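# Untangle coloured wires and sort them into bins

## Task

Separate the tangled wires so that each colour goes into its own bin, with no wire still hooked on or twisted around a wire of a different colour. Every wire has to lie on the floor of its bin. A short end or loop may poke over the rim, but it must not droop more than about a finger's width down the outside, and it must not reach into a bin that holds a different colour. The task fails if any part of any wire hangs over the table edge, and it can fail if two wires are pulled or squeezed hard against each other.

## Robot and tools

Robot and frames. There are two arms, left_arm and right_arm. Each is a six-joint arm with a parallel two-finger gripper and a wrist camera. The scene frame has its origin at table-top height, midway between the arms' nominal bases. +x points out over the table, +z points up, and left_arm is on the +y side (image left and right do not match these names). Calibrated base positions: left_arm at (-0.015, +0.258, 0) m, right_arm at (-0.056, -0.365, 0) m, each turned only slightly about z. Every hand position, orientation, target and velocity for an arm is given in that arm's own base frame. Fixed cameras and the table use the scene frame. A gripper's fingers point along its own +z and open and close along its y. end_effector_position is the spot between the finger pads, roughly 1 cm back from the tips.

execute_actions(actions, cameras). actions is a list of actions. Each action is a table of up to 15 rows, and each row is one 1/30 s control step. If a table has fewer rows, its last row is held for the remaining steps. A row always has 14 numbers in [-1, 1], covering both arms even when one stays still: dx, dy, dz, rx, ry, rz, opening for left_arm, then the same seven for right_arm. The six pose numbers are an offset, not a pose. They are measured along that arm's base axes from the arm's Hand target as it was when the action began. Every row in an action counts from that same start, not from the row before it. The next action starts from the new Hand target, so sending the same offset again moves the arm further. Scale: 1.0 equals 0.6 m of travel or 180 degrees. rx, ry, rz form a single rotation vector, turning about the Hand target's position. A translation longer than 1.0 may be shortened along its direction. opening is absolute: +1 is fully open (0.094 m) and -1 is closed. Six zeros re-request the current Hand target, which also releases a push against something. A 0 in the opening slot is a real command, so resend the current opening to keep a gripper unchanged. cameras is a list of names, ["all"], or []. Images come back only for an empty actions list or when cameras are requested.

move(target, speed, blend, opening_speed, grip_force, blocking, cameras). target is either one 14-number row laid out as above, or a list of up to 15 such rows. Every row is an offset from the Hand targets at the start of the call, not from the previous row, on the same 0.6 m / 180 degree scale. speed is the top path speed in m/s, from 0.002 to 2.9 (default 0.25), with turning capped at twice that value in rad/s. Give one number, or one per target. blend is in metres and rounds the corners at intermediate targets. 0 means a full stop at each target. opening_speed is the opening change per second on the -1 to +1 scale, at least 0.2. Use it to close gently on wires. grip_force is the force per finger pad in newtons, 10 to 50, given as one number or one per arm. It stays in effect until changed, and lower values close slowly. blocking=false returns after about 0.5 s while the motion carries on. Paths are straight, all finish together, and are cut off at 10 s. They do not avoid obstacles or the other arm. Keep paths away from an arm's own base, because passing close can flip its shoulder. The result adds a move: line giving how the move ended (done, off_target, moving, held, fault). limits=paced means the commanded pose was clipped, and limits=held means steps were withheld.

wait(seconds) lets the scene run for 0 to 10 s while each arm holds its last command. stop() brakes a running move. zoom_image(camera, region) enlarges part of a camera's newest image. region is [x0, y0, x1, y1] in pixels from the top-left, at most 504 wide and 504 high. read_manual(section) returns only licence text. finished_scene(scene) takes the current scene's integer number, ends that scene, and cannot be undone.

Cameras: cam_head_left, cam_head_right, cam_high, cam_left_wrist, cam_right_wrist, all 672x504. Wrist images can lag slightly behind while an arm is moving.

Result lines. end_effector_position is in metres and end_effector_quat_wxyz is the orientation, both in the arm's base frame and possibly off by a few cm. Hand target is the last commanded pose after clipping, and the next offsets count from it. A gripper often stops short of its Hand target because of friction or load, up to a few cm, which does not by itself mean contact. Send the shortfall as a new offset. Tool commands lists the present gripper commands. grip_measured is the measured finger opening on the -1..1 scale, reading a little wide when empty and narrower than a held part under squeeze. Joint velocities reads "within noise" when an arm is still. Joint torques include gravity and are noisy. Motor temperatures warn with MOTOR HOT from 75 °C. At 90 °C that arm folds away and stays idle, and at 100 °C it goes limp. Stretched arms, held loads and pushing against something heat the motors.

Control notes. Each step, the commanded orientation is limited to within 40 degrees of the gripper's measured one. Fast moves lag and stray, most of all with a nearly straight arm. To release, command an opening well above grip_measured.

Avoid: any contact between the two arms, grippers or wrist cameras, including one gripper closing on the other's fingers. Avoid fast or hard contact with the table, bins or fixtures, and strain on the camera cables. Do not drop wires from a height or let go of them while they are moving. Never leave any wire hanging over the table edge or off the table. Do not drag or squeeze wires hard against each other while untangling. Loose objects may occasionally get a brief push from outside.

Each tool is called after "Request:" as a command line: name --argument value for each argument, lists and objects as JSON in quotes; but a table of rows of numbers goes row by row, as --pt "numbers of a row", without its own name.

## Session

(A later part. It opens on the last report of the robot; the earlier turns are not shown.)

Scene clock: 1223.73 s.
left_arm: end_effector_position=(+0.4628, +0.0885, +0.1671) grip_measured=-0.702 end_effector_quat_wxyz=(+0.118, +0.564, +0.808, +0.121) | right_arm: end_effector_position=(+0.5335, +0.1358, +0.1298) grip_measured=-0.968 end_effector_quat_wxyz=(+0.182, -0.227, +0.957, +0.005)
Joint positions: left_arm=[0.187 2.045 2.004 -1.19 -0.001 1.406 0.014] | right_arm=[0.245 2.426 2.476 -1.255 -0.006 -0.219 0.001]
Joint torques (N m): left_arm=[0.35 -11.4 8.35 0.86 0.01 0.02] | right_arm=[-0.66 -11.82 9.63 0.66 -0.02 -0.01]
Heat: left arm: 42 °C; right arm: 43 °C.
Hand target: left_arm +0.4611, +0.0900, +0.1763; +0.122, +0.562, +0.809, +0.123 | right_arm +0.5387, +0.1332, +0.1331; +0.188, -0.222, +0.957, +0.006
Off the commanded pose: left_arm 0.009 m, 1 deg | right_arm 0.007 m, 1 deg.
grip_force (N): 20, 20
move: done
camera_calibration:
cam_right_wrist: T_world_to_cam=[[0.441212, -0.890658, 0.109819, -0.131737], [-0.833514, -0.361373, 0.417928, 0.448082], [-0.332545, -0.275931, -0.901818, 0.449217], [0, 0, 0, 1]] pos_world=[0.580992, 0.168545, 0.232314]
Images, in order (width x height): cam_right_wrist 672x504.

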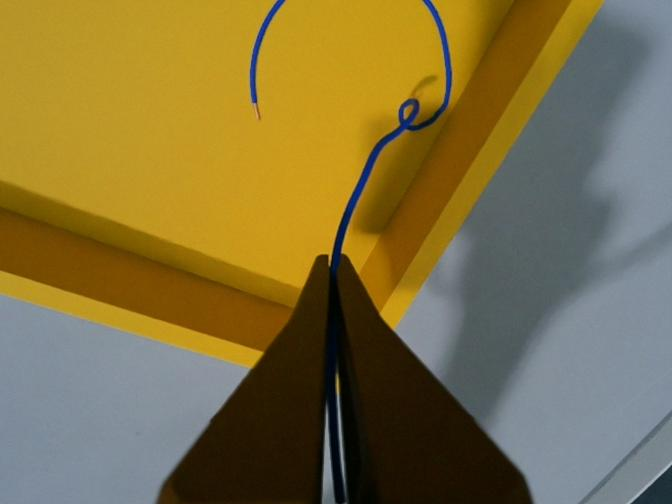

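Request:
move --pt "0 0 0 0 0 0 -0.7 -0.0595 0.023 -0.09 -0.0143 0.0537 0 -1" --pt "0 0 0 0 0 0 -0.7 -0.0595 0.03 -0.18 -0.0143 0.0537 0 -1" --speed 0.08 --cameras '["cam_right_wrist"]'

Scene clock: 1238.77 s.
left_arm: end_effector_position=(+0.4628, +0.0885, +0.1671) grip_measured=-0.702 end_effector_quat_wxyz=(+0.118, +0.564, +0.808, +0.121) | right_arm: end_effector_position=(+0.5022, +0.1491, +0.0316) grip_measured=-0.970 end_effector_quat_wxyz=(+0.100, -0.228, +0.969, +0.004)
Joint positions: left_arm=[0.187 2.045 2.004 -1.19 -0.001 1.406 0.014] | right_arm=[0.288 2.442 2.156 -1.083 0.003 -0.174 0.001]
Joint torques (N m): left_arm=[0.36 -11.4 8.32 0.86 0.01 0.01] | right_arm=[0.39 -12.51 5.27 0.68 0.06 0.13]
Heat: left arm: 42 °C; right arm: 43 °C.
Hand target: left_arm +0.4611, +0.0900, +0.1763; +0.122, +0.562, +0.809, +0.123 | right_arm +0.5031, +0.1512, +0.0252; +0.102, -0.224, +0.969, +0.003
Off the commanded pose: left_arm 0.009 m, 1 deg | right_arm 0.007 m, 0 deg.
grip_force (N): 20, 20
move: done
camera_calibration:
cam_right_wrist: T_world_to_cam=[[0.453051, -0.88846, 0.0733724, -0.100276], [-0.75645, -0.339571, 0.558995, 0.421434], [-0.471729, -0.308756, -0.825919, 0.426257], [0, 0, 0, 1]] pos_world=[0.565301, 0.185625, 0.123832]
Images, in order (width x height): cam_right_wrist 672x504.

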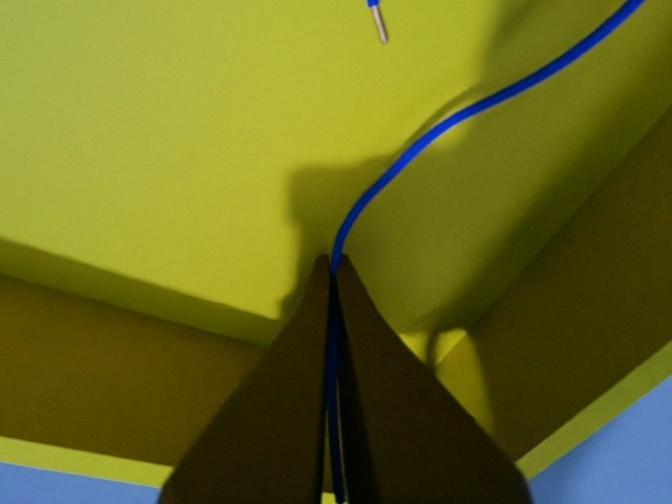

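Request:
move --pt "0 0 0 0 0 0 -0.7 0 0 0 0 0 0 -0.7" --speed 0.08 --opening_speed 0.4 --cameras '["cam_right_wrist"]'

Scene clock: 1245.63 s.
left_arm: end_effector_position=(+0.4628, +0.0885, +0.1671) grip_measured=-0.702 end_effector_quat_wxyz=(+0.118, +0.564, +0.808, +0.121) | right_arm: end_effector_position=(+0.5023, +0.1492, +0.0316) grip_measured=-0.703 end_effector_quat_wxyz=(+0.101, -0.228, +0.969, +0.004)
Joint positions: left_arm=[0.187 2.045 2.004 -1.19 -0.001 1.406 0.014] | right_arm=[0.288 2.442 2.156 -1.083 0.003 -0.174 0.014]
Joint torques (N m): left_arm=[0.35 -11.38 8.38 0.86 0.01 0] | right_arm=[0.38 -12.51 5.24 0.63 0.04 0.11]
Heat: left arm: 42 °C; right arm: 43 °C.
Hand target: left_arm +0.4611, +0.0900, +0.1763; +0.122, +0.562, +0.809, +0.123 | right_arm +0.5031, +0.1512, +0.0252; +0.102, -0.225, +0.969, +0.003
Off the commanded pose: left_arm 0.009 m, 1 deg | right_arm 0.007 m, 0 deg.
grip_force (N): 20, 20
move: done
camera_calibration:
cam_right_wrist: T_world_to_cam=[[0.452971, -0.88849, 0.0735049, -0.100294], [-0.756866, -0.339673, 0.558368, 0.421786], [-0.471137, -0.308558, -0.82633, 0.426066], [0, 0, 0, 1]] pos_world=[0.565401, 0.185625, 0.123931]
Images, in order (width x height): cam_right_wrist 672x504.

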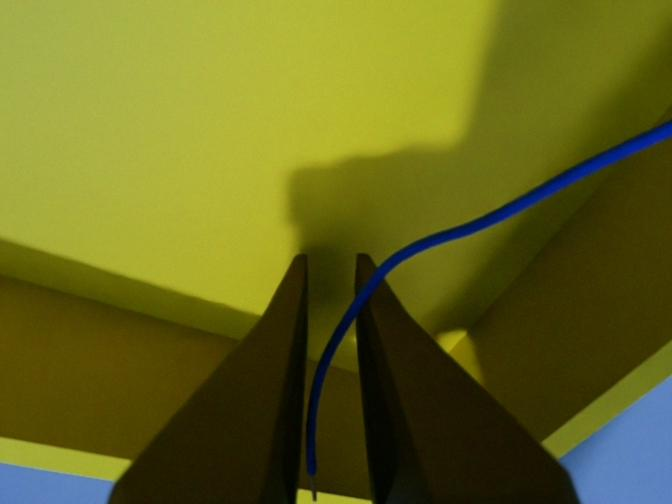

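Request:
move --pt "0 0 0 0 0 0 -0.7 0 0 0.01 0.0611 0.0163 -0.2989 -0.65" --speed 0.12 --cameras '["cam_right_wrist"]'

Scene clock: 1264.73 s.
left_arm: end_effector_position=(+0.4628, +0.0885, +0.1671) grip_measured=-0.702 end_effector_quat_wxyz=(+0.118, +0.564, +0.808, +0.121) | right_arm: end_effector_position=(+0.5023, +0.1495, +0.0316) grip_measured=-0.653 end_effector_quat_wxyz=(+0.087, +0.244, +0.964, +0.051)
Joint positions: left_arm=[0.187 2.045 2.004 -1.19 -0.001 1.406 0.014] | right_arm=[0.288 2.442 2.156 -1.083 0.001 0.784 0.016]
Joint torques (N m): left_arm=[0.4 -11.37 8.35 0.86 0.01 0.01] | right_arm=[0.35 -12.86 6.6 0.49 0.02 0.11]
Heat: left arm: 42 °C; right arm: 42 °C.
Hand target: left_arm +0.4611, +0.0900, +0.1763; +0.122, +0.562, +0.809, +0.123 | right_arm +0.5031, +0.1512, +0.0312; +0.088, +0.248, +0.963, +0.052
Off the commanded pose: left_arm 0.009 m, 1 deg | right_arm 0.002 m, 0 deg.
grip_force (N): 20, 20
move: done
camera_calibration:
cam_right_wrist: T_world_to_cam=[[-0.450536, -0.886478, -0.105709, 0.359105], [-0.740953, 0.305246, 0.598175, 0.316194], [-0.498002, 0.347824, -0.794363, 0.340509], [0, 0, 0, 1]] pos_world=[0.565649, 0.103384, 0.119309]
Images, in order (width x height): cam_right_wrist 672x504.

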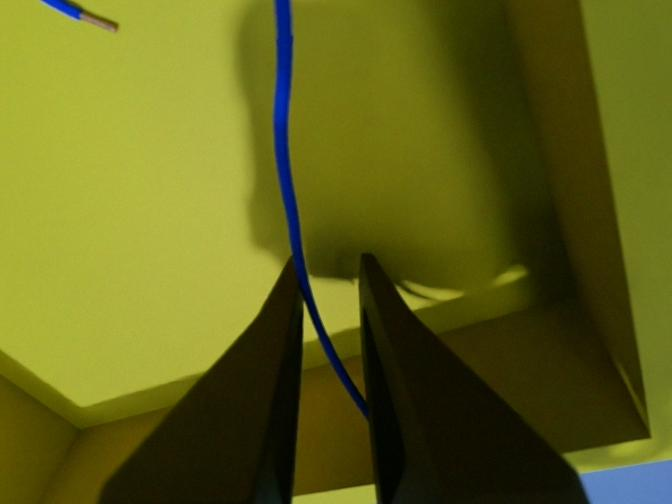

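Request:
move --pt "0 0 0 0 0 0 -0.7 0 0 0.0 -0.0222 -0.006 0.1087 -0.65" --speed 0.12 --cameras '["cam_right_wrist"]'

Scene clock: 1273.23 s.
left_arm: end_effector_position=(+0.4628, +0.0885, +0.1671) grip_measured=-0.702 end_effector_quat_wxyz=(+0.118, +0.564, +0.808, +0.121) | right_arm: end_effector_position=(+0.5023, +0.1495, +0.0316) grip_measured=-0.653 end_effector_quat_wxyz=(+0.094, +0.085, +0.991, +0.036)
Joint positions: left_arm=[0.187 2.045 2.004 -1.19 -0.001 1.406 0.014] | right_arm=[0.288 2.442 2.156 -1.083 0.001 0.458 0.016]
Joint torques (N m): left_arm=[0.38 -11.41 8.34 0.86 0.02 0.01] | right_arm=[0.32 -12.79 6.8 0.46 0.06 -0.09]
Motor temperatures (°C): left_arm=[30 42 36 35 28 28 29] | right_arm=[30 43 35 42 31 29 28]
Heat: left arm: 42 °C; right arm: 43 °C.
Hand target: left_arm +0.4611, +0.0900, +0.1763; +0.122, +0.562, +0.809, +0.123 | right_arm +0.5031, +0.1512, +0.0312; +0.096, +0.077, +0.992, +0.035
Off the commanded pose: left_arm 0.009 m, 1 deg | right_arm 0.002 m, 1 deg.
grip_force (N): 20, 20
move: done
camera_calibration:
cam_right_wrist: T_world_to_cam=[[-0.14732, -0.987729, -0.0518553, 0.220312], [-0.815642, 0.0916633, 0.571249, 0.38645], [-0.559486, 0.126452, -0.819137, 0.405284], [0, 0, 0, 1]] pos_world=[0.574412, 0.130936, 0.122649]
Images, in order (width x height): cam_right_wrist 672x504.

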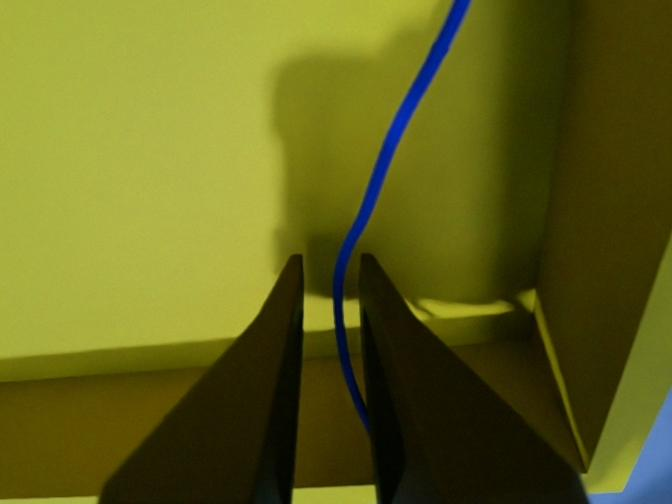

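Request:
move --pt "0 0 0 0 0 0 -0.7 0.0 0 0.13 0 0 0 -0.6" --speed 0.06 --cameras '["cam_right_wrist"]'

Scene clock: 1279.90 s.
left_arm: end_effector_position=(+0.4628, +0.0885, +0.1671) grip_measured=-0.702 end_effector_quat_wxyz=(+0.118, +0.564, +0.808, +0.121) | right_arm: end_effector_position=(+0.5009, +0.1491, +0.1087) grip_measured=-0.603 end_effector_quat_wxyz=(+0.094, +0.084, +0.991, +0.036)
Joint positions: left_arm=[0.187 2.045 2.004 -1.19 -0.001 1.406 0.014] | right_arm=[0.288 2.513 2.596 -1.453 0.001 0.457 0.019]
Joint torques (N m): left_arm=[0.34 -11.43 8.36 0.86 0.01 0.01] | right_arm=[0.29 -11.67 9.07 0.42 0.05 -0.09]
Heat: left arm: 42 °C; right arm: 43 °C.
Hand target: left_arm +0.4611, +0.0900, +0.1763; +0.122, +0.562, +0.809, +0.123 | right_arm +0.5031, +0.1512, +0.1090; +0.096, +0.077, +0.992, +0.035
Off the commanded pose: left_arm 0.009 m, 1 deg | right_arm 0.003 m, 1 deg.
grip_force (N): 20, 20
move: done
camera_calibration:
cam_right_wrist: T_world_to_cam=[[-0.146661, -0.987844, -0.0515285, 0.223388], [-0.815512, 0.0912645, 0.571499, 0.341358], [-0.559849, 0.125839, -0.818983, 0.467927], [0, 0, 0, 1]] pos_world=[0.573113, 0.130635, 0.19965]
Images, in order (width x height): cam_right_wrist 672x504.

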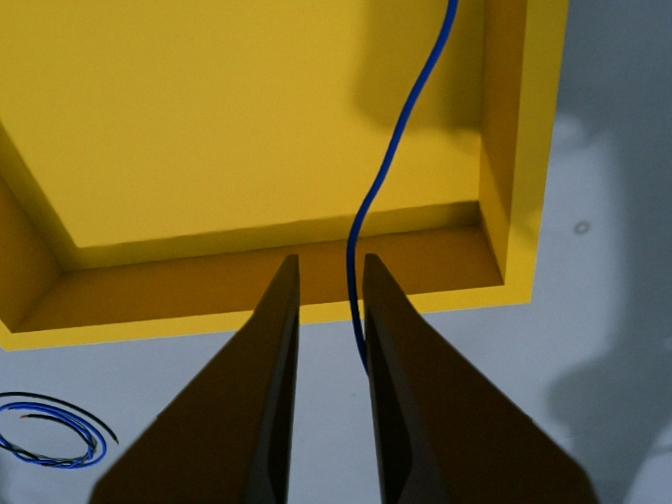

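Request:
move --pt "0 0 0 0 0 0 -0.7 0.0333 0.05 -0.06 0 0 0 -0.6" --pt "0 0 0 0 0 0 -0.7 0.0333 0.05 -0.148 0 0 0 -0.6" --pt "0 0 0 0 0 0 -0.7 0.0333 0.05 -0.148 0 0 0 0.1" --speed 0.08 --cameras '["cam_right_wrist"]'

Scene clock: 1309.70 s.
left_arm: end_effector_position=(+0.4628, +0.0885, +0.1671) grip_measured=-0.702 end_effector_quat_wxyz=(+0.118, +0.564, +0.808, +0.121) | right_arm: end_effector_position=(+0.5221, +0.1883, +0.0250) grip_measured=+0.097 end_effector_quat_wxyz=(+0.094, +0.068, +0.992, +0.043)
Joint positions: left_arm=[0.187 2.045 2.004 -1.19 -0.001 1.406 0.014] | right_arm=[0.343 2.651 2.518 -1.231 -0.004 0.481 0.052]
Joint torques (N m): left_arm=[0.36 -11.41 8.36 0.87 0.02 0.01] | right_arm=[-0.54 -14.42 3.84 0.59 0.15 0.1]
Heat: left arm: 42 °C; right arm: 41 °C.
Hand target: left_arm +0.4611, +0.0900, +0.1763; +0.122, +0.562, +0.809, +0.123 | right_arm +0.5231, +0.1812, +0.0202; +0.096, +0.077, +0.992, +0.035
Off the commanded pose: left_arm 0.009 m, 1 deg | right_arm 0.009 m, 1 deg.
elbow stopped short (right arm): the move would have taken joint 3 (elbow) straighter than the controller allows.
grip_force (N): 20, 20
move: done
camera_calibration:
cam_right_wrist: T_world_to_cam=[[-0.113977, -0.99148, -0.0630637, 0.244828], [-0.819242, 0.0578888, 0.570519, 0.411119], [-0.562007, 0.11669, -0.81886, 0.409157], [0, 0, 0, 1]] pos_world=[0.59466, 0.171198, 0.115931]
Images, in order (width x height): cam_right_wrist 672x504.

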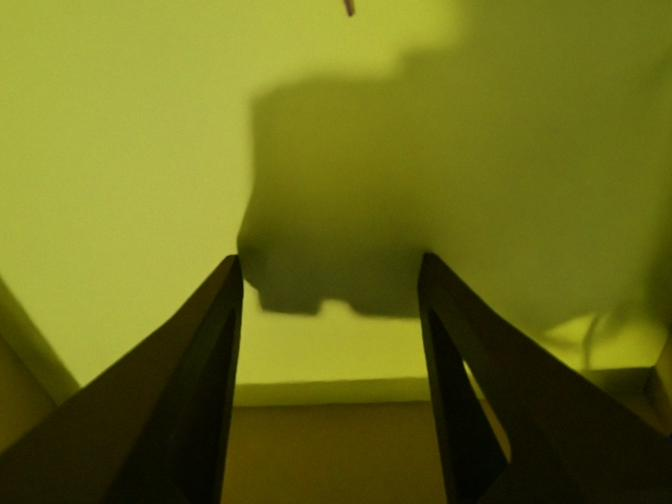

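Request:
move --pt "0 0 0 0 0 0 -0.7 0.0 0.0 0.15 0 0 0 0.1" --speed 0.08 --cameras '["cam_right_wrist", "cam_high"]'

Request:
zoom_image --camera "cam_high" --region '[150, 240, 310, 390]'

Scene clock: 1315.23 s.
left_arm: end_effector_position=(+0.4628, +0.0885, +0.1671) grip_measured=-0.702 end_effector_quat_wxyz=(+0.118, +0.564, +0.808, +0.121) | right_arm: end_effector_position=(+0.5185, +0.1846, +0.0883) grip_measured=+0.097 end_effector_quat_wxyz=(+0.112, +0.070, +0.990, +0.048)
Joint positions: left_arm=[0.187 2.045 2.004 -1.19 -0.001 1.406 0.014] | right_arm=[0.341 2.685 2.838 -1.479 0.001 0.481 0.052]
Joint torques (N m): left_arm=[0.36 -11.4 8.38 0.86 0.01 0.01] | right_arm=[-0.39 -15.86 8.53 0.49 0.12 0.07]
Heat: left arm: 43 °C; right arm: 42 °C.
Hand target: left_arm +0.4611, +0.0900, +0.1763; +0.122, +0.562, +0.809, +0.123 | right_arm +0.5231, +0.1811, +0.1102; +0.096, +0.077, +0.992, +0.035
Off the commanded pose: left_arm 0.009 m, 1 deg | right_arm 0.023 m, 3 deg.
elbow stopped short (right arm): the move would have taken joint 3 (elbow) straighter than the controller allows.
grip_force (N): 20, 20
move: off_target (right_arm)
camera_calibration:
cam_right_wrist: T_world_to_cam=[[-0.114978, -0.990589, -0.0742498, 0.246099], [-0.839285, 0.0568875, 0.540707, 0.385522], [-0.531395, 0.124486, -0.837928, 0.443778], [0, 0, 0, 1]] pos_world=[0.58768, 0.166608, 0.181672]
Images, in order (width x height): cam_high 672x504, cam_right_wrist 672x504.

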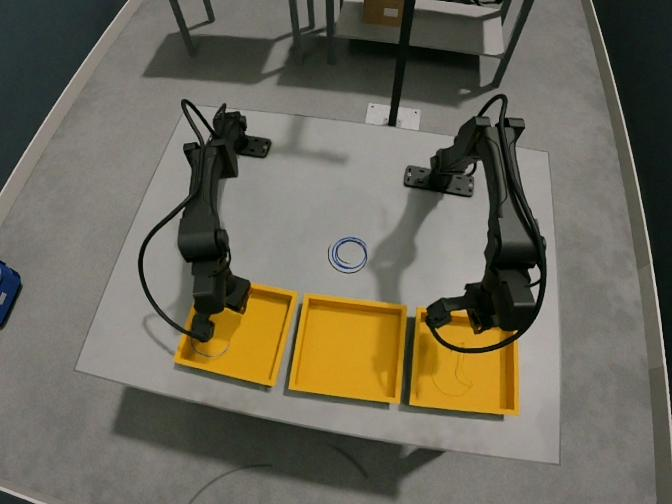

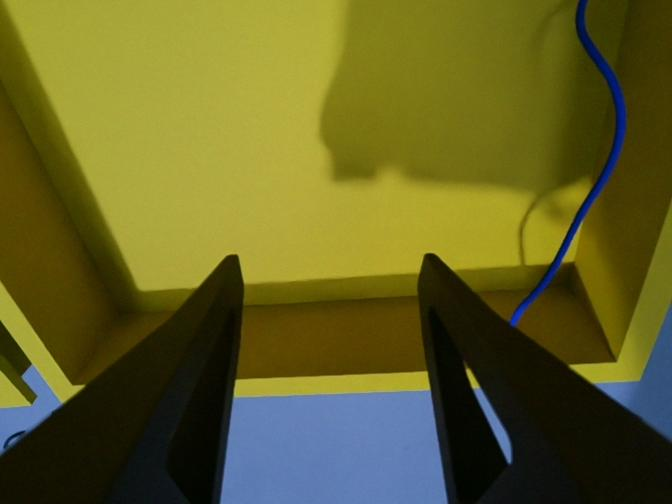

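Scaled by 3.150 from the camera's 672x504 image, which has a finer 960x720 frame.

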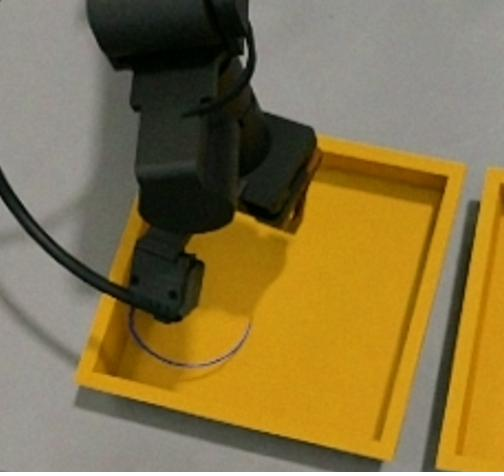

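Request:
move --pt "0 0 0 0 0 0 -0.7 -0.05 0.0 0.1 0 0 0 0.1" --speed 0.08 --cameras '["cam_right_wrist"]'

Scene clock: 1326.13 s.
left_arm: end_effector_position=(+0.4628, +0.0885, +0.1671) grip_measured=-0.702 end_effector_quat_wxyz=(+0.118, +0.564, +0.808, +0.121) | right_arm: end_effector_position=(+0.4968, +0.1819, +0.1560) grip_measured=+0.097 end_effector_quat_wxyz=(+0.137, +0.073, +0.986, +0.059)
Joint positions: left_arm=[0.187 2.045 2.004 -1.19 -0.001 1.406 0.014] | right_arm=[0.351 2.544 2.838 -1.566 0.006 0.498 0.052]
Joint torques (N m): left_arm=[0.36 -11.4 8.34 0.86 0 0.01] | right_arm=[0.36 -15.36 5.49 0.51 0.11 0.09]
Heat: left arm: 43 °C; right arm: 44 °C.
Hand target: left_arm +0.4611, +0.0900, +0.1763; +0.122, +0.562, +0.809, +0.123 | right_arm +0.4931, +0.1811, +0.1703; +0.096, +0.077, +0.992, +0.035
Off the commanded pose: left_arm 0.009 m, 1 deg | right_arm 0.015 m, 6 deg.
elbow stopped short (right arm): the move would have taken joint 3 (elbow) straighter than the controller allows.
joint sent to its limit (right arm) — joint 4 (wrist pitch), lower limit. The joint targets are off in orientation, not in position.
grip_force (N): 20, 20
move: off_target (right_arm)
camera_calibration:
cam_right_wrist: T_world_to_cam=[[-0.117484, -0.988122, -0.099062, 0.25062], [-0.86568, 0.0530217, 0.497782, 0.351319], [-0.486617, 0.144237, -0.861626, 0.467178], [0, 0, 0, 1]] pos_world=[0.56091, 0.161631, 0.252479]
Images, in order (width x height): cam_right_wrist 672x504.

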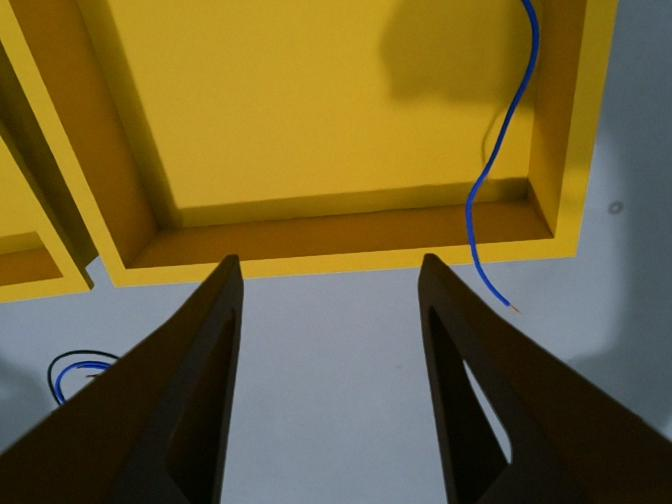

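Request:
move --pt "-0.102 -0.2 0.04 -0.0983 -0.0233 0.0556 -0.7 -0.155 -0.167 0.05 -0.124 -0.0347 0.6228 0.1" --pt "-0.2935 -0.4843 -0.1272 -0.2458 -0.0583 0.1389 1.0 -0.272 -0.267 0.05 -0.3137 -0.2823 0.547 -0.4" --speed 0.2 --blend 0.02 --cameras '["cam_left_wrist", "cam_high", "cam_head_right"]'

Scene clock: 1385.40 s.
left_arm: end_effector_position=(+0.2840, -0.2002, +0.0929) grip_measured=+0.998 end_effector_quat_wxyz=(+0.350, +0.282, +0.886, -0.115) | right_arm: end_effector_position=(+0.3328, +0.0188, +0.2017) grip_measured=-0.397 end_effector_quat_wxyz=(-0.404, +0.709, -0.501, +0.289)
Joint positions: left_arm=[-0.612 1.273 0.645 -0.188 0.009 0.001 0.094] | right_arm=[-0.177 1.005 0.73 -0.319 -0.435 -1.853 0.028]
Joint torques (N m): left_arm=[-0.55 -5.78 6.17 2.06 -0.14 -0.05] | right_arm=[-0.49 -3.52 5.96 1.49 -0.29 -0.04]
Motor temperatures (°C): left_arm=[30 44 36 36 28 28 29] | right_arm=[30 48 35 39 31 29 28]
Heat: left arm: 44 °C; right arm: 48 °C.
Hand target: left_arm +0.2849, -0.2006, +0.1000; +0.365, +0.279, +0.881, -0.115 | right_arm +0.3299, +0.0209, +0.2004; -0.410, +0.710, -0.496, +0.287
Off the commanded pose: left_arm 0.007 m, 2 deg | right_arm 0.004 m, 1 deg.
grip_force (N): 20, 20
move: done
camera_calibration:
cam_left_wrist: T_world_to_cam=[[-0.576219, -0.816972, 0.0230095, -0.00478671], [-0.816111, 0.576671, 0.0375913, 0.35142], [-0.04398, 0.00288249, -0.999028, 0.221584], [0, 0, 0, 1]] pos_world=[0.293785, -0.207203, 0.208269]
Images, in order (width x height): cam_head_right 672x504, cam_high 672x504, cam_left_wrist 672x504.

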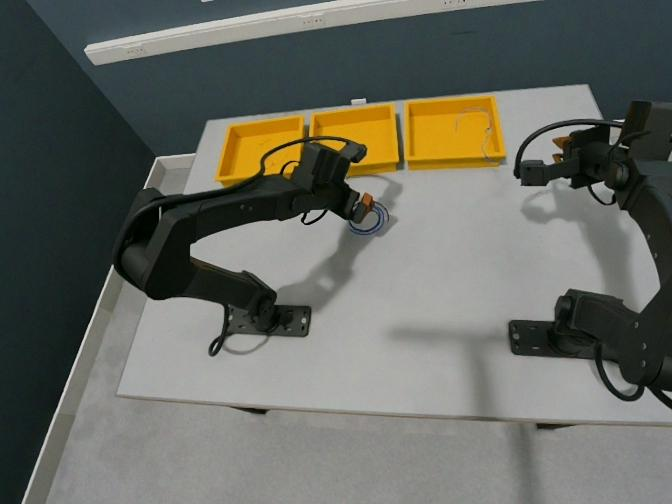

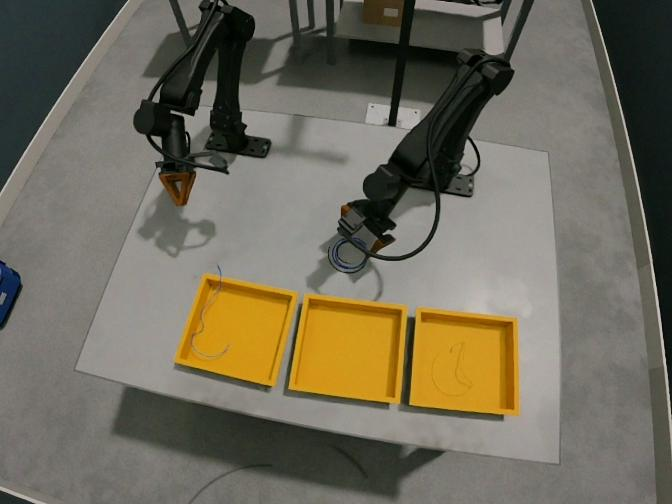

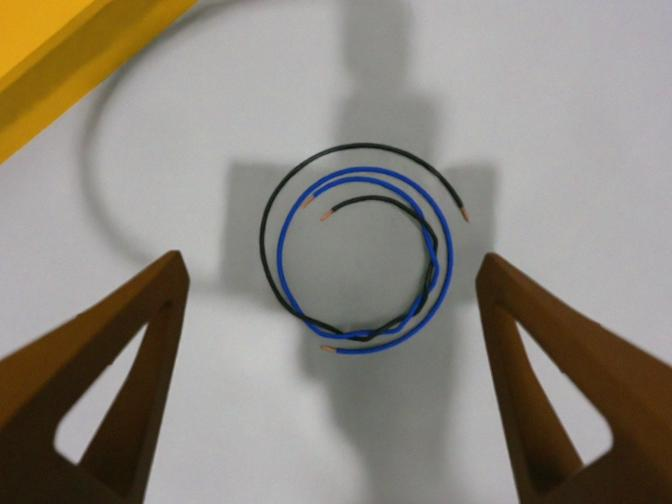

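Request:
zoom_image --camera "cam_left_wrist" --region '[230, 120, 490, 370]'

Scaled by 1.938 from the camera's 672x504 image, which has a finer 960x720 frame.

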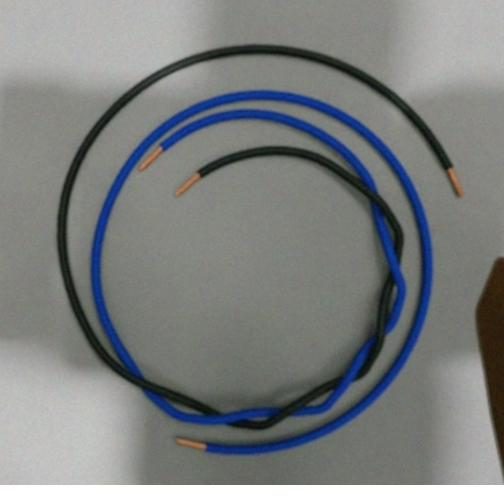

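Request:
move --target '[-0.0115,-0.1207,-0.035,0.0762,0.2419,0.1849,-0.85, 0,0,0,0,0,0,-0.4]' --speed 0.2 --cameras '["cam_left_wrist"]'

Scene clock: 1524.77 s.
left_arm: end_effector_position=(+0.2769, -0.2694, +0.0820) grip_measured=-0.782 end_effector_quat_wxyz=(+0.005, +0.002, +1.000, -0.004) | right_arm: end_effector_position=(+0.3328, +0.0188, +0.2017) grip_measured=-0.397 end_effector_quat_wxyz=(-0.404, +0.709, -0.501, +0.289)
Joint positions: left_arm=[-0.775 2.011 1.672 -1.22 -0.001 -0.771 0.01] | right_arm=[-0.177 1.005 0.73 -0.319 -0.435 -1.853 0.028]
Joint velocities: left_arm=[0.002 -0.012 -0.002 -0.022 -0.007 0.022 -0.01] | right_arm=[within noise]
Joint torques (N m): left_arm=[-0.43 -8.2 8.2 0.22 -0.02 -0.08] | right_arm=[-0.49 -3.55 6.11 1.5 -0.27 -0.07]
Motor temperatures (°C): left_arm=[30 41 37 43 28 28 29] | right_arm=[30 36 34 47 31 29 28]
Heat: left arm: 43 °C; right arm: 47 °C.
Hand target: left_arm +0.2780, -0.2730, +0.0789; +0.000, +0.000, +1.000, +0.000 | right_arm +0.3299, +0.0209, +0.2004; -0.410, +0.710, -0.496, +0.287
Off the commanded pose: left_arm 0.005 m, 1 deg | right_arm 0.004 m, 1 deg.
grip_force (N): 20, 20
move: moving (left_arm; no rest 5 s after the path's end)
camera_calibration:
cam_left_wrist: T_world_to_cam=[[0.0119508, -0.999785, 0.0169202, -0.27684], [-0.709153, 0.00345531, 0.705046, 0.147067], [-0.704953, -0.0204249, -0.70896, 0.363538], [0, 0, 0, 1]] pos_world=[0.363879, -0.269863, 0.158729]
Images, in order (width x height): cam_left_wrist 672x504.

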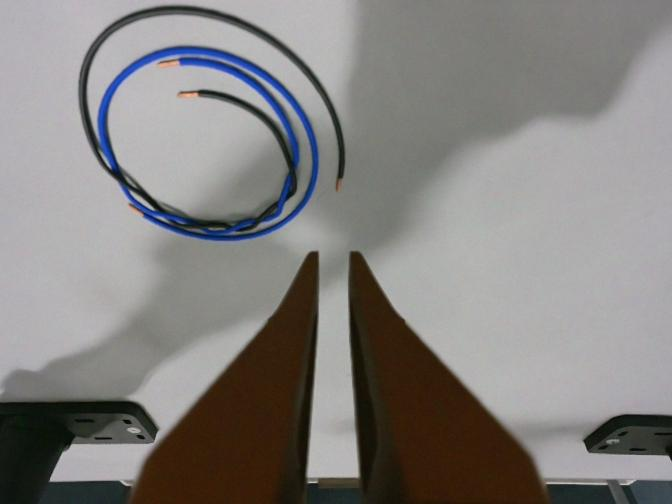

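Request:
move --target '[-0.005,-0.0025,-0.085,0,0,0,-0.85, 0,0,0,0,0,0,-0.4]' --speed 0.08 --cameras '["cam_left_wrist"]'

Scene clock: 1534.63 s.
left_arm: end_effector_position=(+0.2776, -0.2736, +0.0377) grip_measured=-0.847 end_effector_quat_wxyz=(+0.007, +0.001, +1.000, -0.007) | right_arm: end_effector_position=(+0.3328, +0.0188, +0.2017) grip_measured=-0.397 end_effector_quat_wxyz=(-0.404, +0.709, -0.501, +0.289)
Joint positions: left_arm=[-0.781 2.049 1.549 -1.052 0 -0.779 0.007] | right_arm=[-0.177 1.005 0.73 -0.319 -0.435 -1.853 0.028]
Joint torques (N m): left_arm=[-0.58 -8.59 5.42 0.46 -0.02 -0.08] | right_arm=[-0.36 -3.62 5.98 1.48 -0.27 -0.05]
Heat: left arm: 41 °C; right arm: 47 °C.
Hand target: left_arm +0.2751, -0.2745, +0.0280; +0.000, +0.000, +1.000, +0.000 | right_arm +0.3299, +0.0209, +0.2004; -0.410, +0.710, -0.496, +0.287
Off the commanded pose: left_arm 0.010 m, 1 deg | right_arm 0.004 m, 1 deg.
grip_force (N): 20, 20
move: done
camera_calibration:
cam_left_wrist: T_world_to_cam=[[0.0137533, -0.999649, 0.022665, -0.280995], [-0.712348, 0.00611129, 0.701799, 0.180586], [-0.701691, -0.0257975, -0.712014, 0.330326], [0, 0, 0, 1]] pos_world=[0.364292, -0.273478, 0.114831]
Images, in order (width x height): cam_left_wrist 672x504.

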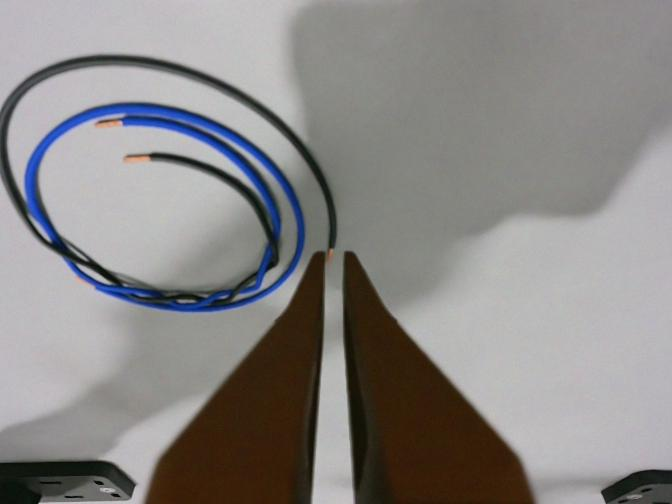

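Request:
move --target '[-0.004,0.001,-0.036,0,0,0,-0.85, 0,0,0,0,0,0,-0.4]' --speed 0.05 --cameras '["cam_left_wrist"]'

Scene clock: 1546.90 s.
left_arm: end_effector_position=(+0.2763, -0.2748, +0.0188) grip_measured=-0.847 end_effector_quat_wxyz=(+0.009, +0.001, +1.000, -0.010) | right_arm: end_effector_position=(+0.3328, +0.0188, +0.2017) grip_measured=-0.397 end_effector_quat_wxyz=(-0.404, +0.709, -0.501, +0.289)
Joint positions: left_arm=[-0.784 2.062 1.491 -0.972 0.002 -0.783 0.007] | right_arm=[-0.177 1.005 0.73 -0.319 -0.435 -1.853 0.028]
Joint torques (N m): left_arm=[-0.57 -8.24 5.09 0.48 -0.04 -0.07] | right_arm=[-0.34 -3.54 5.91 1.49 -0.31 -0.02]
Heat: left arm: 41 °C; right arm: 47 °C.
Hand target: left_arm +0.2726, -0.2739, +0.0063; +0.000, +0.000, +1.000, +0.000 | right_arm +0.3299, +0.0209, +0.2004; -0.410, +0.710, -0.496, +0.287
Off the commanded pose: left_arm 0.013 m, 2 deg | right_arm 0.004 m, 1 deg.
grip_force (N): 20, 20
move: off_target (left_arm)
camera_calibration:
cam_left_wrist: T_world_to_cam=[[0.0135049, -0.999456, 0.0300722, -0.281733], [-0.715145, 0.0113652, 0.698884, 0.195236], [-0.698846, -0.0309444, -0.714602, 0.313761], [0, 0, 0, 1]] pos_world=[0.362698, -0.274089, 0.096239]
Images, in order (width x height): cam_left_wrist 672x504.

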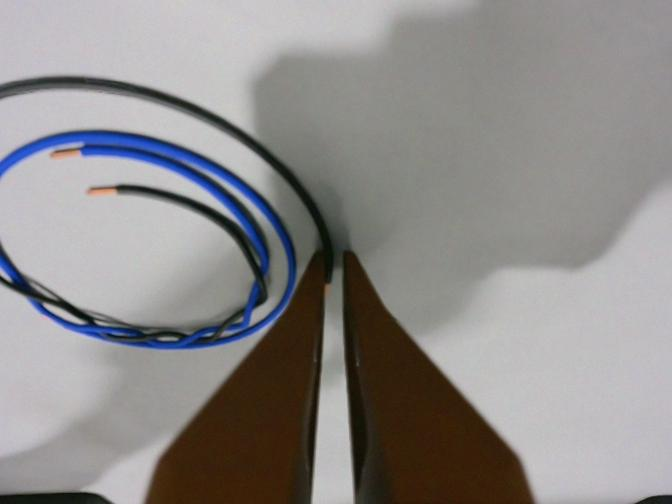

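Request:
move --target '[0,0.001,-0.006,0,0,0,-1, 0,0,0,0,0,0,-0.4]' --speed 0.05 --opening_speed 0.25 --cameras '["cam_left_wrist"]'

Scene clock: 1552.83 s.
left_arm: end_effector_position=(+0.2760, -0.2745, +0.0173) grip_measured=-0.944 end_effector_quat_wxyz=(+0.009, +0.001, +1.000, -0.010) | right_arm: end_effector_position=(+0.3328, +0.0188, +0.2017) grip_measured=-0.397 end_effector_quat_wxyz=(-0.404, +0.709, -0.501, +0.289)
Joint positions: left_arm=[-0.784 2.062 1.485 -0.966 0.002 -0.783 0.003] | right_arm=[-0.177 1.005 0.73 -0.319 -0.435 -1.853 0.028]
Joint torques (N m): left_arm=[-0.5 -7.99 4.74 0.58 -0.05 -0.08] | right_arm=[-0.35 -3.49 5.83 1.48 -0.28 -0.05]
Heat: left arm: 41 °C; right arm: 47 °C.
Hand target: left_arm +0.2727, -0.2733, +0.0028; +0.000, +0.000, +1.000, +0.000 | right_arm +0.3299, +0.0209, +0.2004; -0.410, +0.710, -0.496, +0.287
Off the commanded pose: left_arm 0.015 m, 2 deg | right_arm 0.004 m, 1 deg.
grip_force (N): 20, 20
move: off_target (left_arm)
camera_calibration:
cam_left_wrist: T_world_to_cam=[[0.0135049, -0.999456, 0.0300722, -0.281382], [-0.715145, 0.0113652, 0.698884, 0.195995], [-0.698846, -0.0309444, -0.714602, 0.312419], [0, 0, 0, 1]] pos_world=[0.362298, -0.273789, 0.094739]
Images, in order (width x height): cam_left_wrist 672x504.

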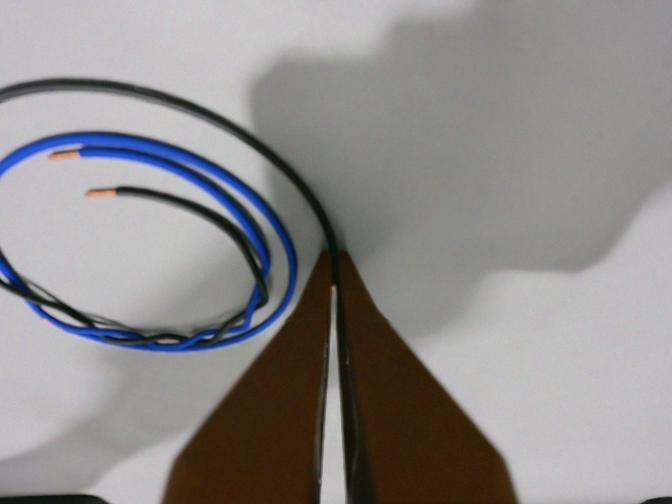

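Request:
move --pt "0.0055 -0.002 0.12 0 0 0 -1 0 0 0 0 0 0 -0.4" --pt "0.0055 -0.002 0.41 -0.0779 -0.0792 0 -1 0 0 0 0 0 0 -0.4" --speed 0.06 --blend 0.01 --cameras '["cam_left_wrist", "cam_head_right", "cam_head_left", "cam_high"]'

Scene clock: 1572.87 s.
left_arm: end_effector_position=(+0.2780, -0.2765, +0.2296) grip_measured=-0.944 end_effector_quat_wxyz=(+0.106, +0.001, +0.989, -0.107) | right_arm: end_effector_position=(+0.3328, +0.0188, +0.2017) grip_measured=-0.397 end_effector_quat_wxyz=(-0.404, +0.709, -0.501, +0.289)
Joint positions: left_arm=[-0.784 1.813 1.954 -1.409 0.002 -0.783 0.003] | right_arm=[-0.177 1.005 0.73 -0.319 -0.435 -1.853 0.028]
Joint torques (N m): left_arm=[-0.28 -10.99 8.17 0.9 -0.07 -0.04] | right_arm=[-0.32 -3.54 5.87 1.52 -0.28 -0.03]
Motor temperatures (°C): left_arm=[30 41 36 38 28 28 29] | right_arm=[30 36 34 48 31 29 28]
Heat: left arm: 41 °C; right arm: 48 °C.
Hand target: left_arm +0.2759, -0.2745, +0.2487; +0.124, +0.000, +0.985, -0.122 | right_arm +0.3299, +0.0209, +0.2004; -0.410, +0.710, -0.496, +0.287
Off the commanded pose: left_arm 0.019 m, 3 deg | right_arm 0.004 m, 1 deg.
grip_force (N): 20, 20
move: off_target (left_arm)
camera_calibration:
cam_left_wrist: T_world_to_cam=[[-0.0114881, -0.974501, 0.224088, -0.320539], [-0.836259, 0.132227, 0.532152, 0.154514], [-0.548214, -0.181282, -0.816455, 0.405451], [0, 0, 0, 1]] pos_world=[0.347805, -0.259296, 0.320637]
Images, in order (width x height): cam_head_left 672x504, cam_head_right 672x504, cam_high 672x504, cam_left_wrist 672x504.

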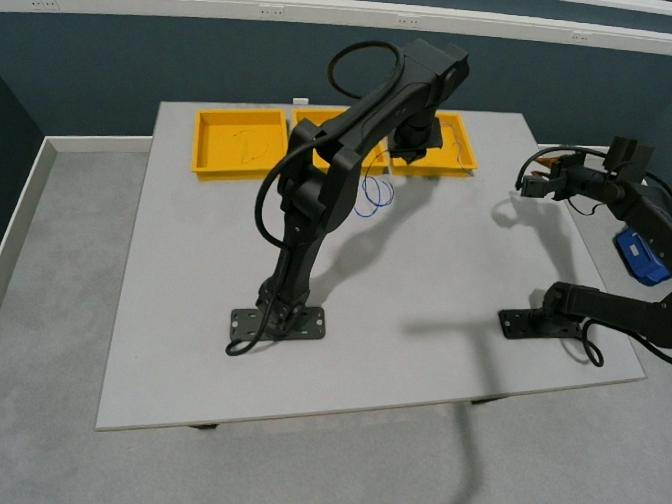

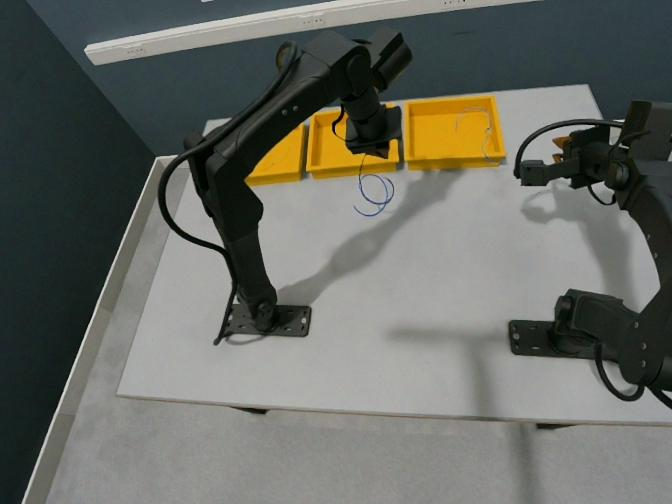

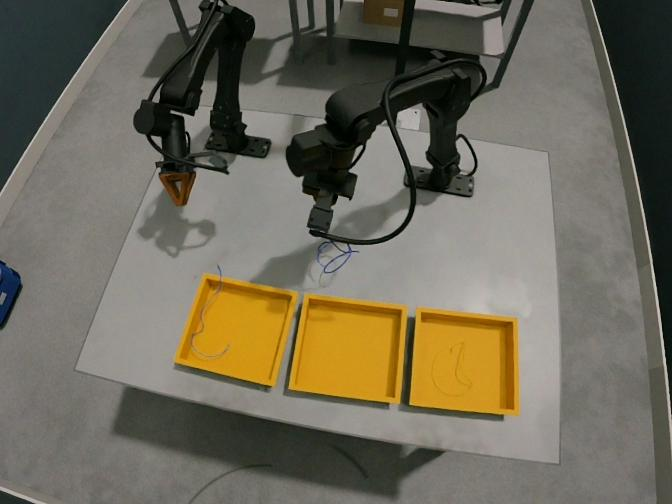

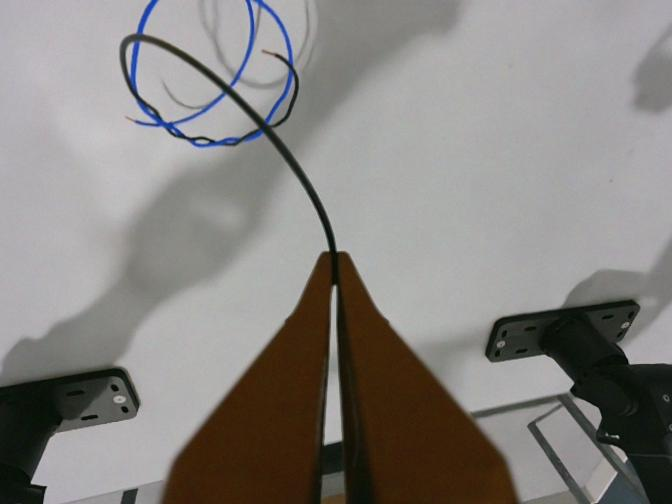

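Request:
zoom_image --camera "cam_head_right" --region '[320, 130, 430, 230]'

Request:
zoom_image --camera "cam_head_left" --region '[320, 130, 430, 230]'

Request:
zoom_image --camera "cam_left_wrist" --region '[80, 0, 380, 260]'

Request:
zoom_image --camera "cam_high" --region '[290, 220, 380, 290]'

Scaled by 4.582 from the camera's 672x504 image, which has a finer 960x720 frame.

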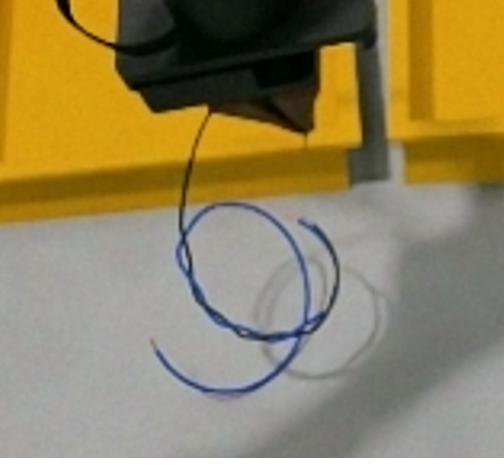

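Scaled by 4.582 from the camera's 672x504 image, which has a finer 960x720 frame.

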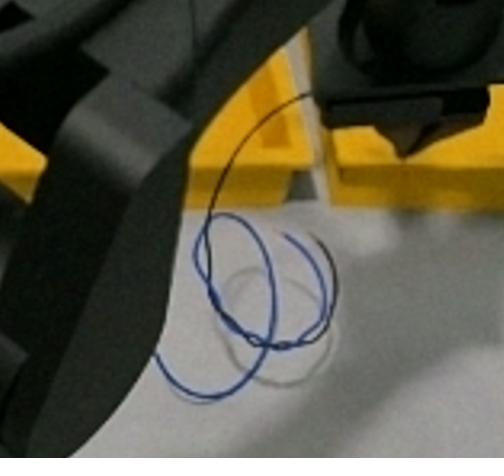

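Scaled by 1.680 from the camera's 672x504 image, which has a finer 960x720 frame.

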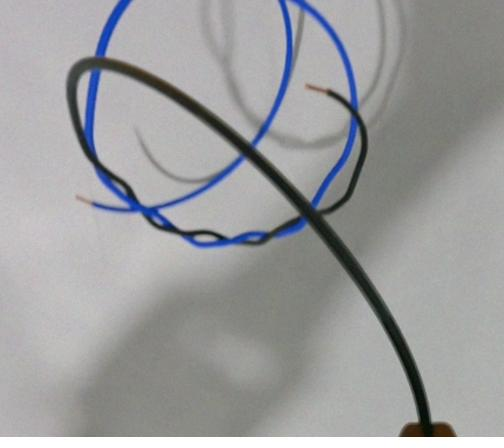

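Scaled by 5.600 from the camera's 672x504 image, which has a finer 960x720 frame.

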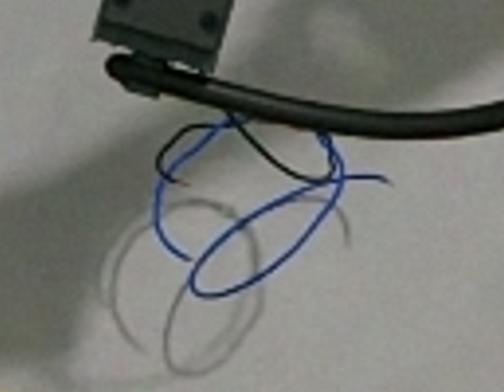

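Request:
move --target '[0.0,-0.083,0.125,-0.0467,-0.0475,0,-1, 0,0,0,0,0,0,-0.4]' --speed 0.06 --cameras '["cam_left_wrist", "cam_head_right", "cam_head_left", "cam_high"]'

Request:
zoom_image --camera "cam_head_right" --region '[330, 110, 450, 220]'

Request:
zoom_image --camera "cam_head_left" --region '[330, 110, 450, 220]'

Request:
zoom_image --camera "cam_high" --region '[260, 210, 370, 310]'

Scene clock: 1611.13 s.
left_arm: end_effector_position=(+0.2729, -0.3228, +0.3259) grip_measured=-0.944 end_effector_quat_wxyz=(+0.193, +0.002, +0.960, -0.203) | right_arm: end_effector_position=(+0.3328, +0.0188, +0.2017) grip_measured=-0.397 end_effector_quat_wxyz=(-0.404, +0.709, -0.501, +0.289)
Joint positions: left_arm=[-0.889 1.877 2.36 -1.489 -0.041 -0.873 0.003] | right_arm=[-0.177 1.005 0.73 -0.319 -0.435 -1.853 0.028]
Joint torques (N m): left_arm=[-0.54 -6.69 7.47 1.42 -0.24 -0.04] | right_arm=[-0.44 -3.64 5.91 1.53 -0.28 -0.04]
Heat: left arm: 44 °C; right arm: 48 °C.
Hand target: left_arm +0.2760, -0.3243, +0.3237; +0.197, +0.000, +0.961, -0.193 | right_arm +0.3299, +0.0209, +0.2004; -0.410, +0.710, -0.496, +0.287
Off the commanded pose: left_arm 0.004 m, 1 deg | right_arm 0.004 m, 1 deg.
grip_force (N): 20, 20
move: done
camera_calibration:
cam_left_wrist: T_world_to_cam=[[-0.0706642, -0.912883, 0.402058, -0.409258], [-0.913407, 0.221199, 0.341701, 0.216862], [-0.400868, -0.343097, -0.849464, 0.391135], [0, 0, 0, 1]] pos_world=[0.325957, -0.287377, 0.422699]
Images, in order (width x height): cam_head_left 672x504, cam_head_right 672x504, cam_high 672x504, cam_left_wrist 672x504.

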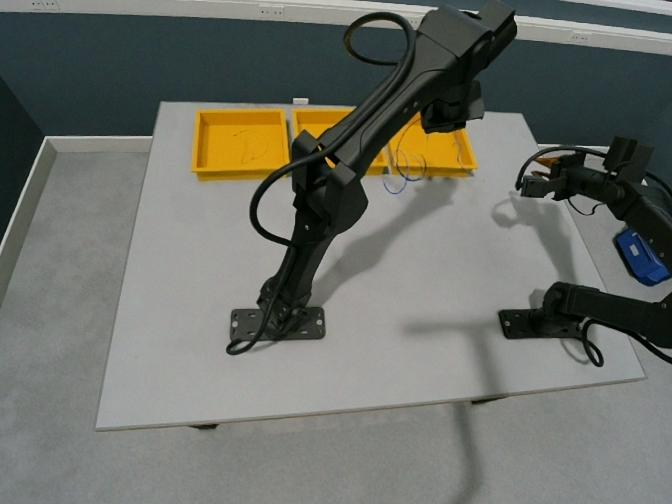

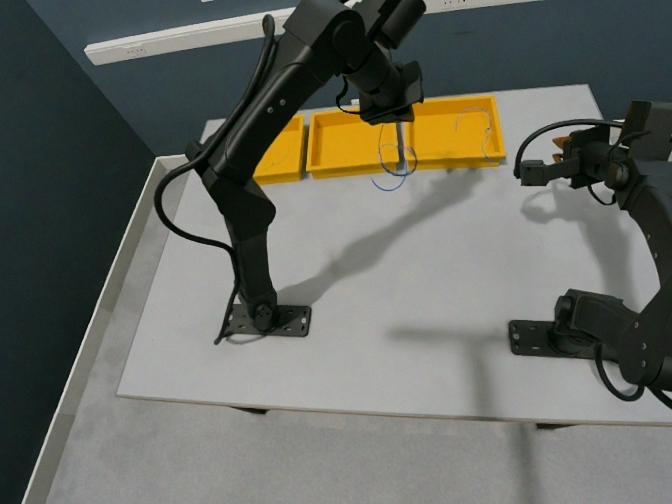

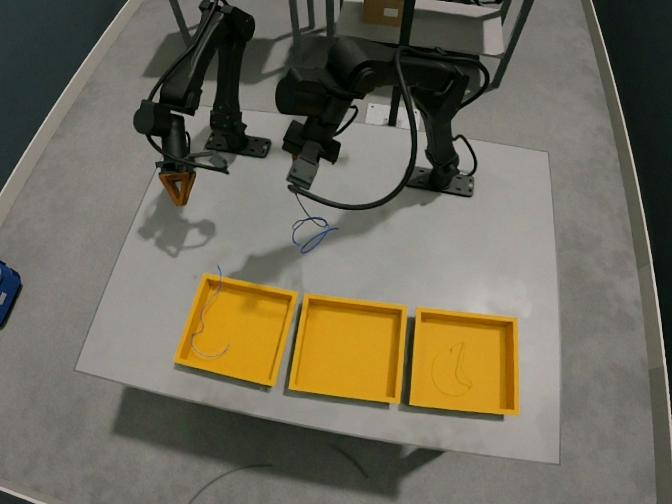

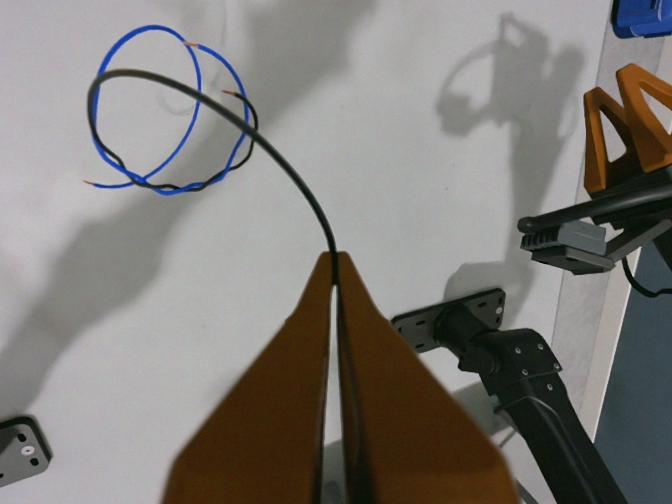

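Scaled by 4.200 from the camera's 672x504 image, which has a finer 960x720 frame.

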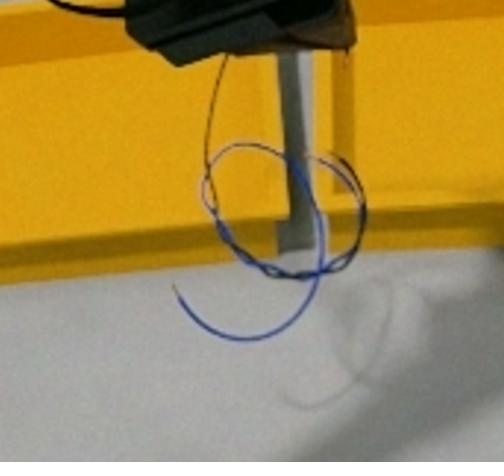

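Scaled by 4.200 from the camera's 672x504 image, which has a finer 960x720 frame.

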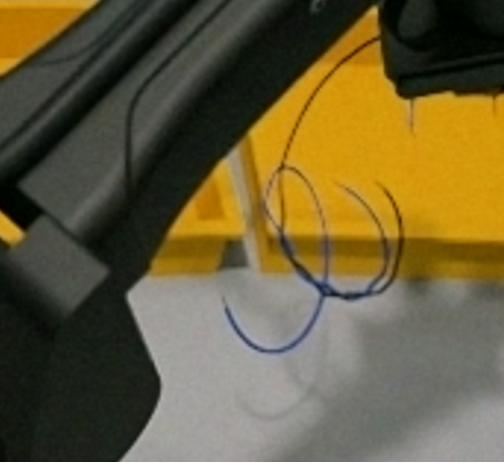

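Scaled by 4.582 from the camera's 672x504 image, which has a finer 960x720 frame.

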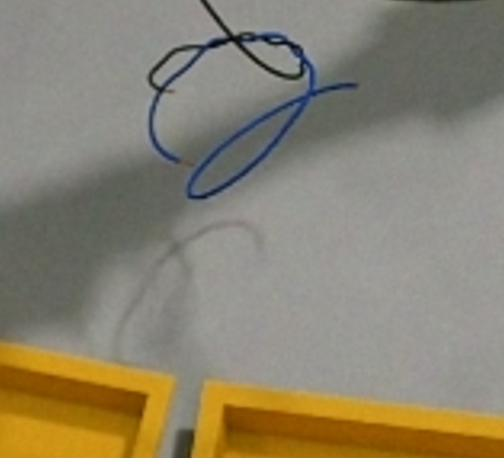

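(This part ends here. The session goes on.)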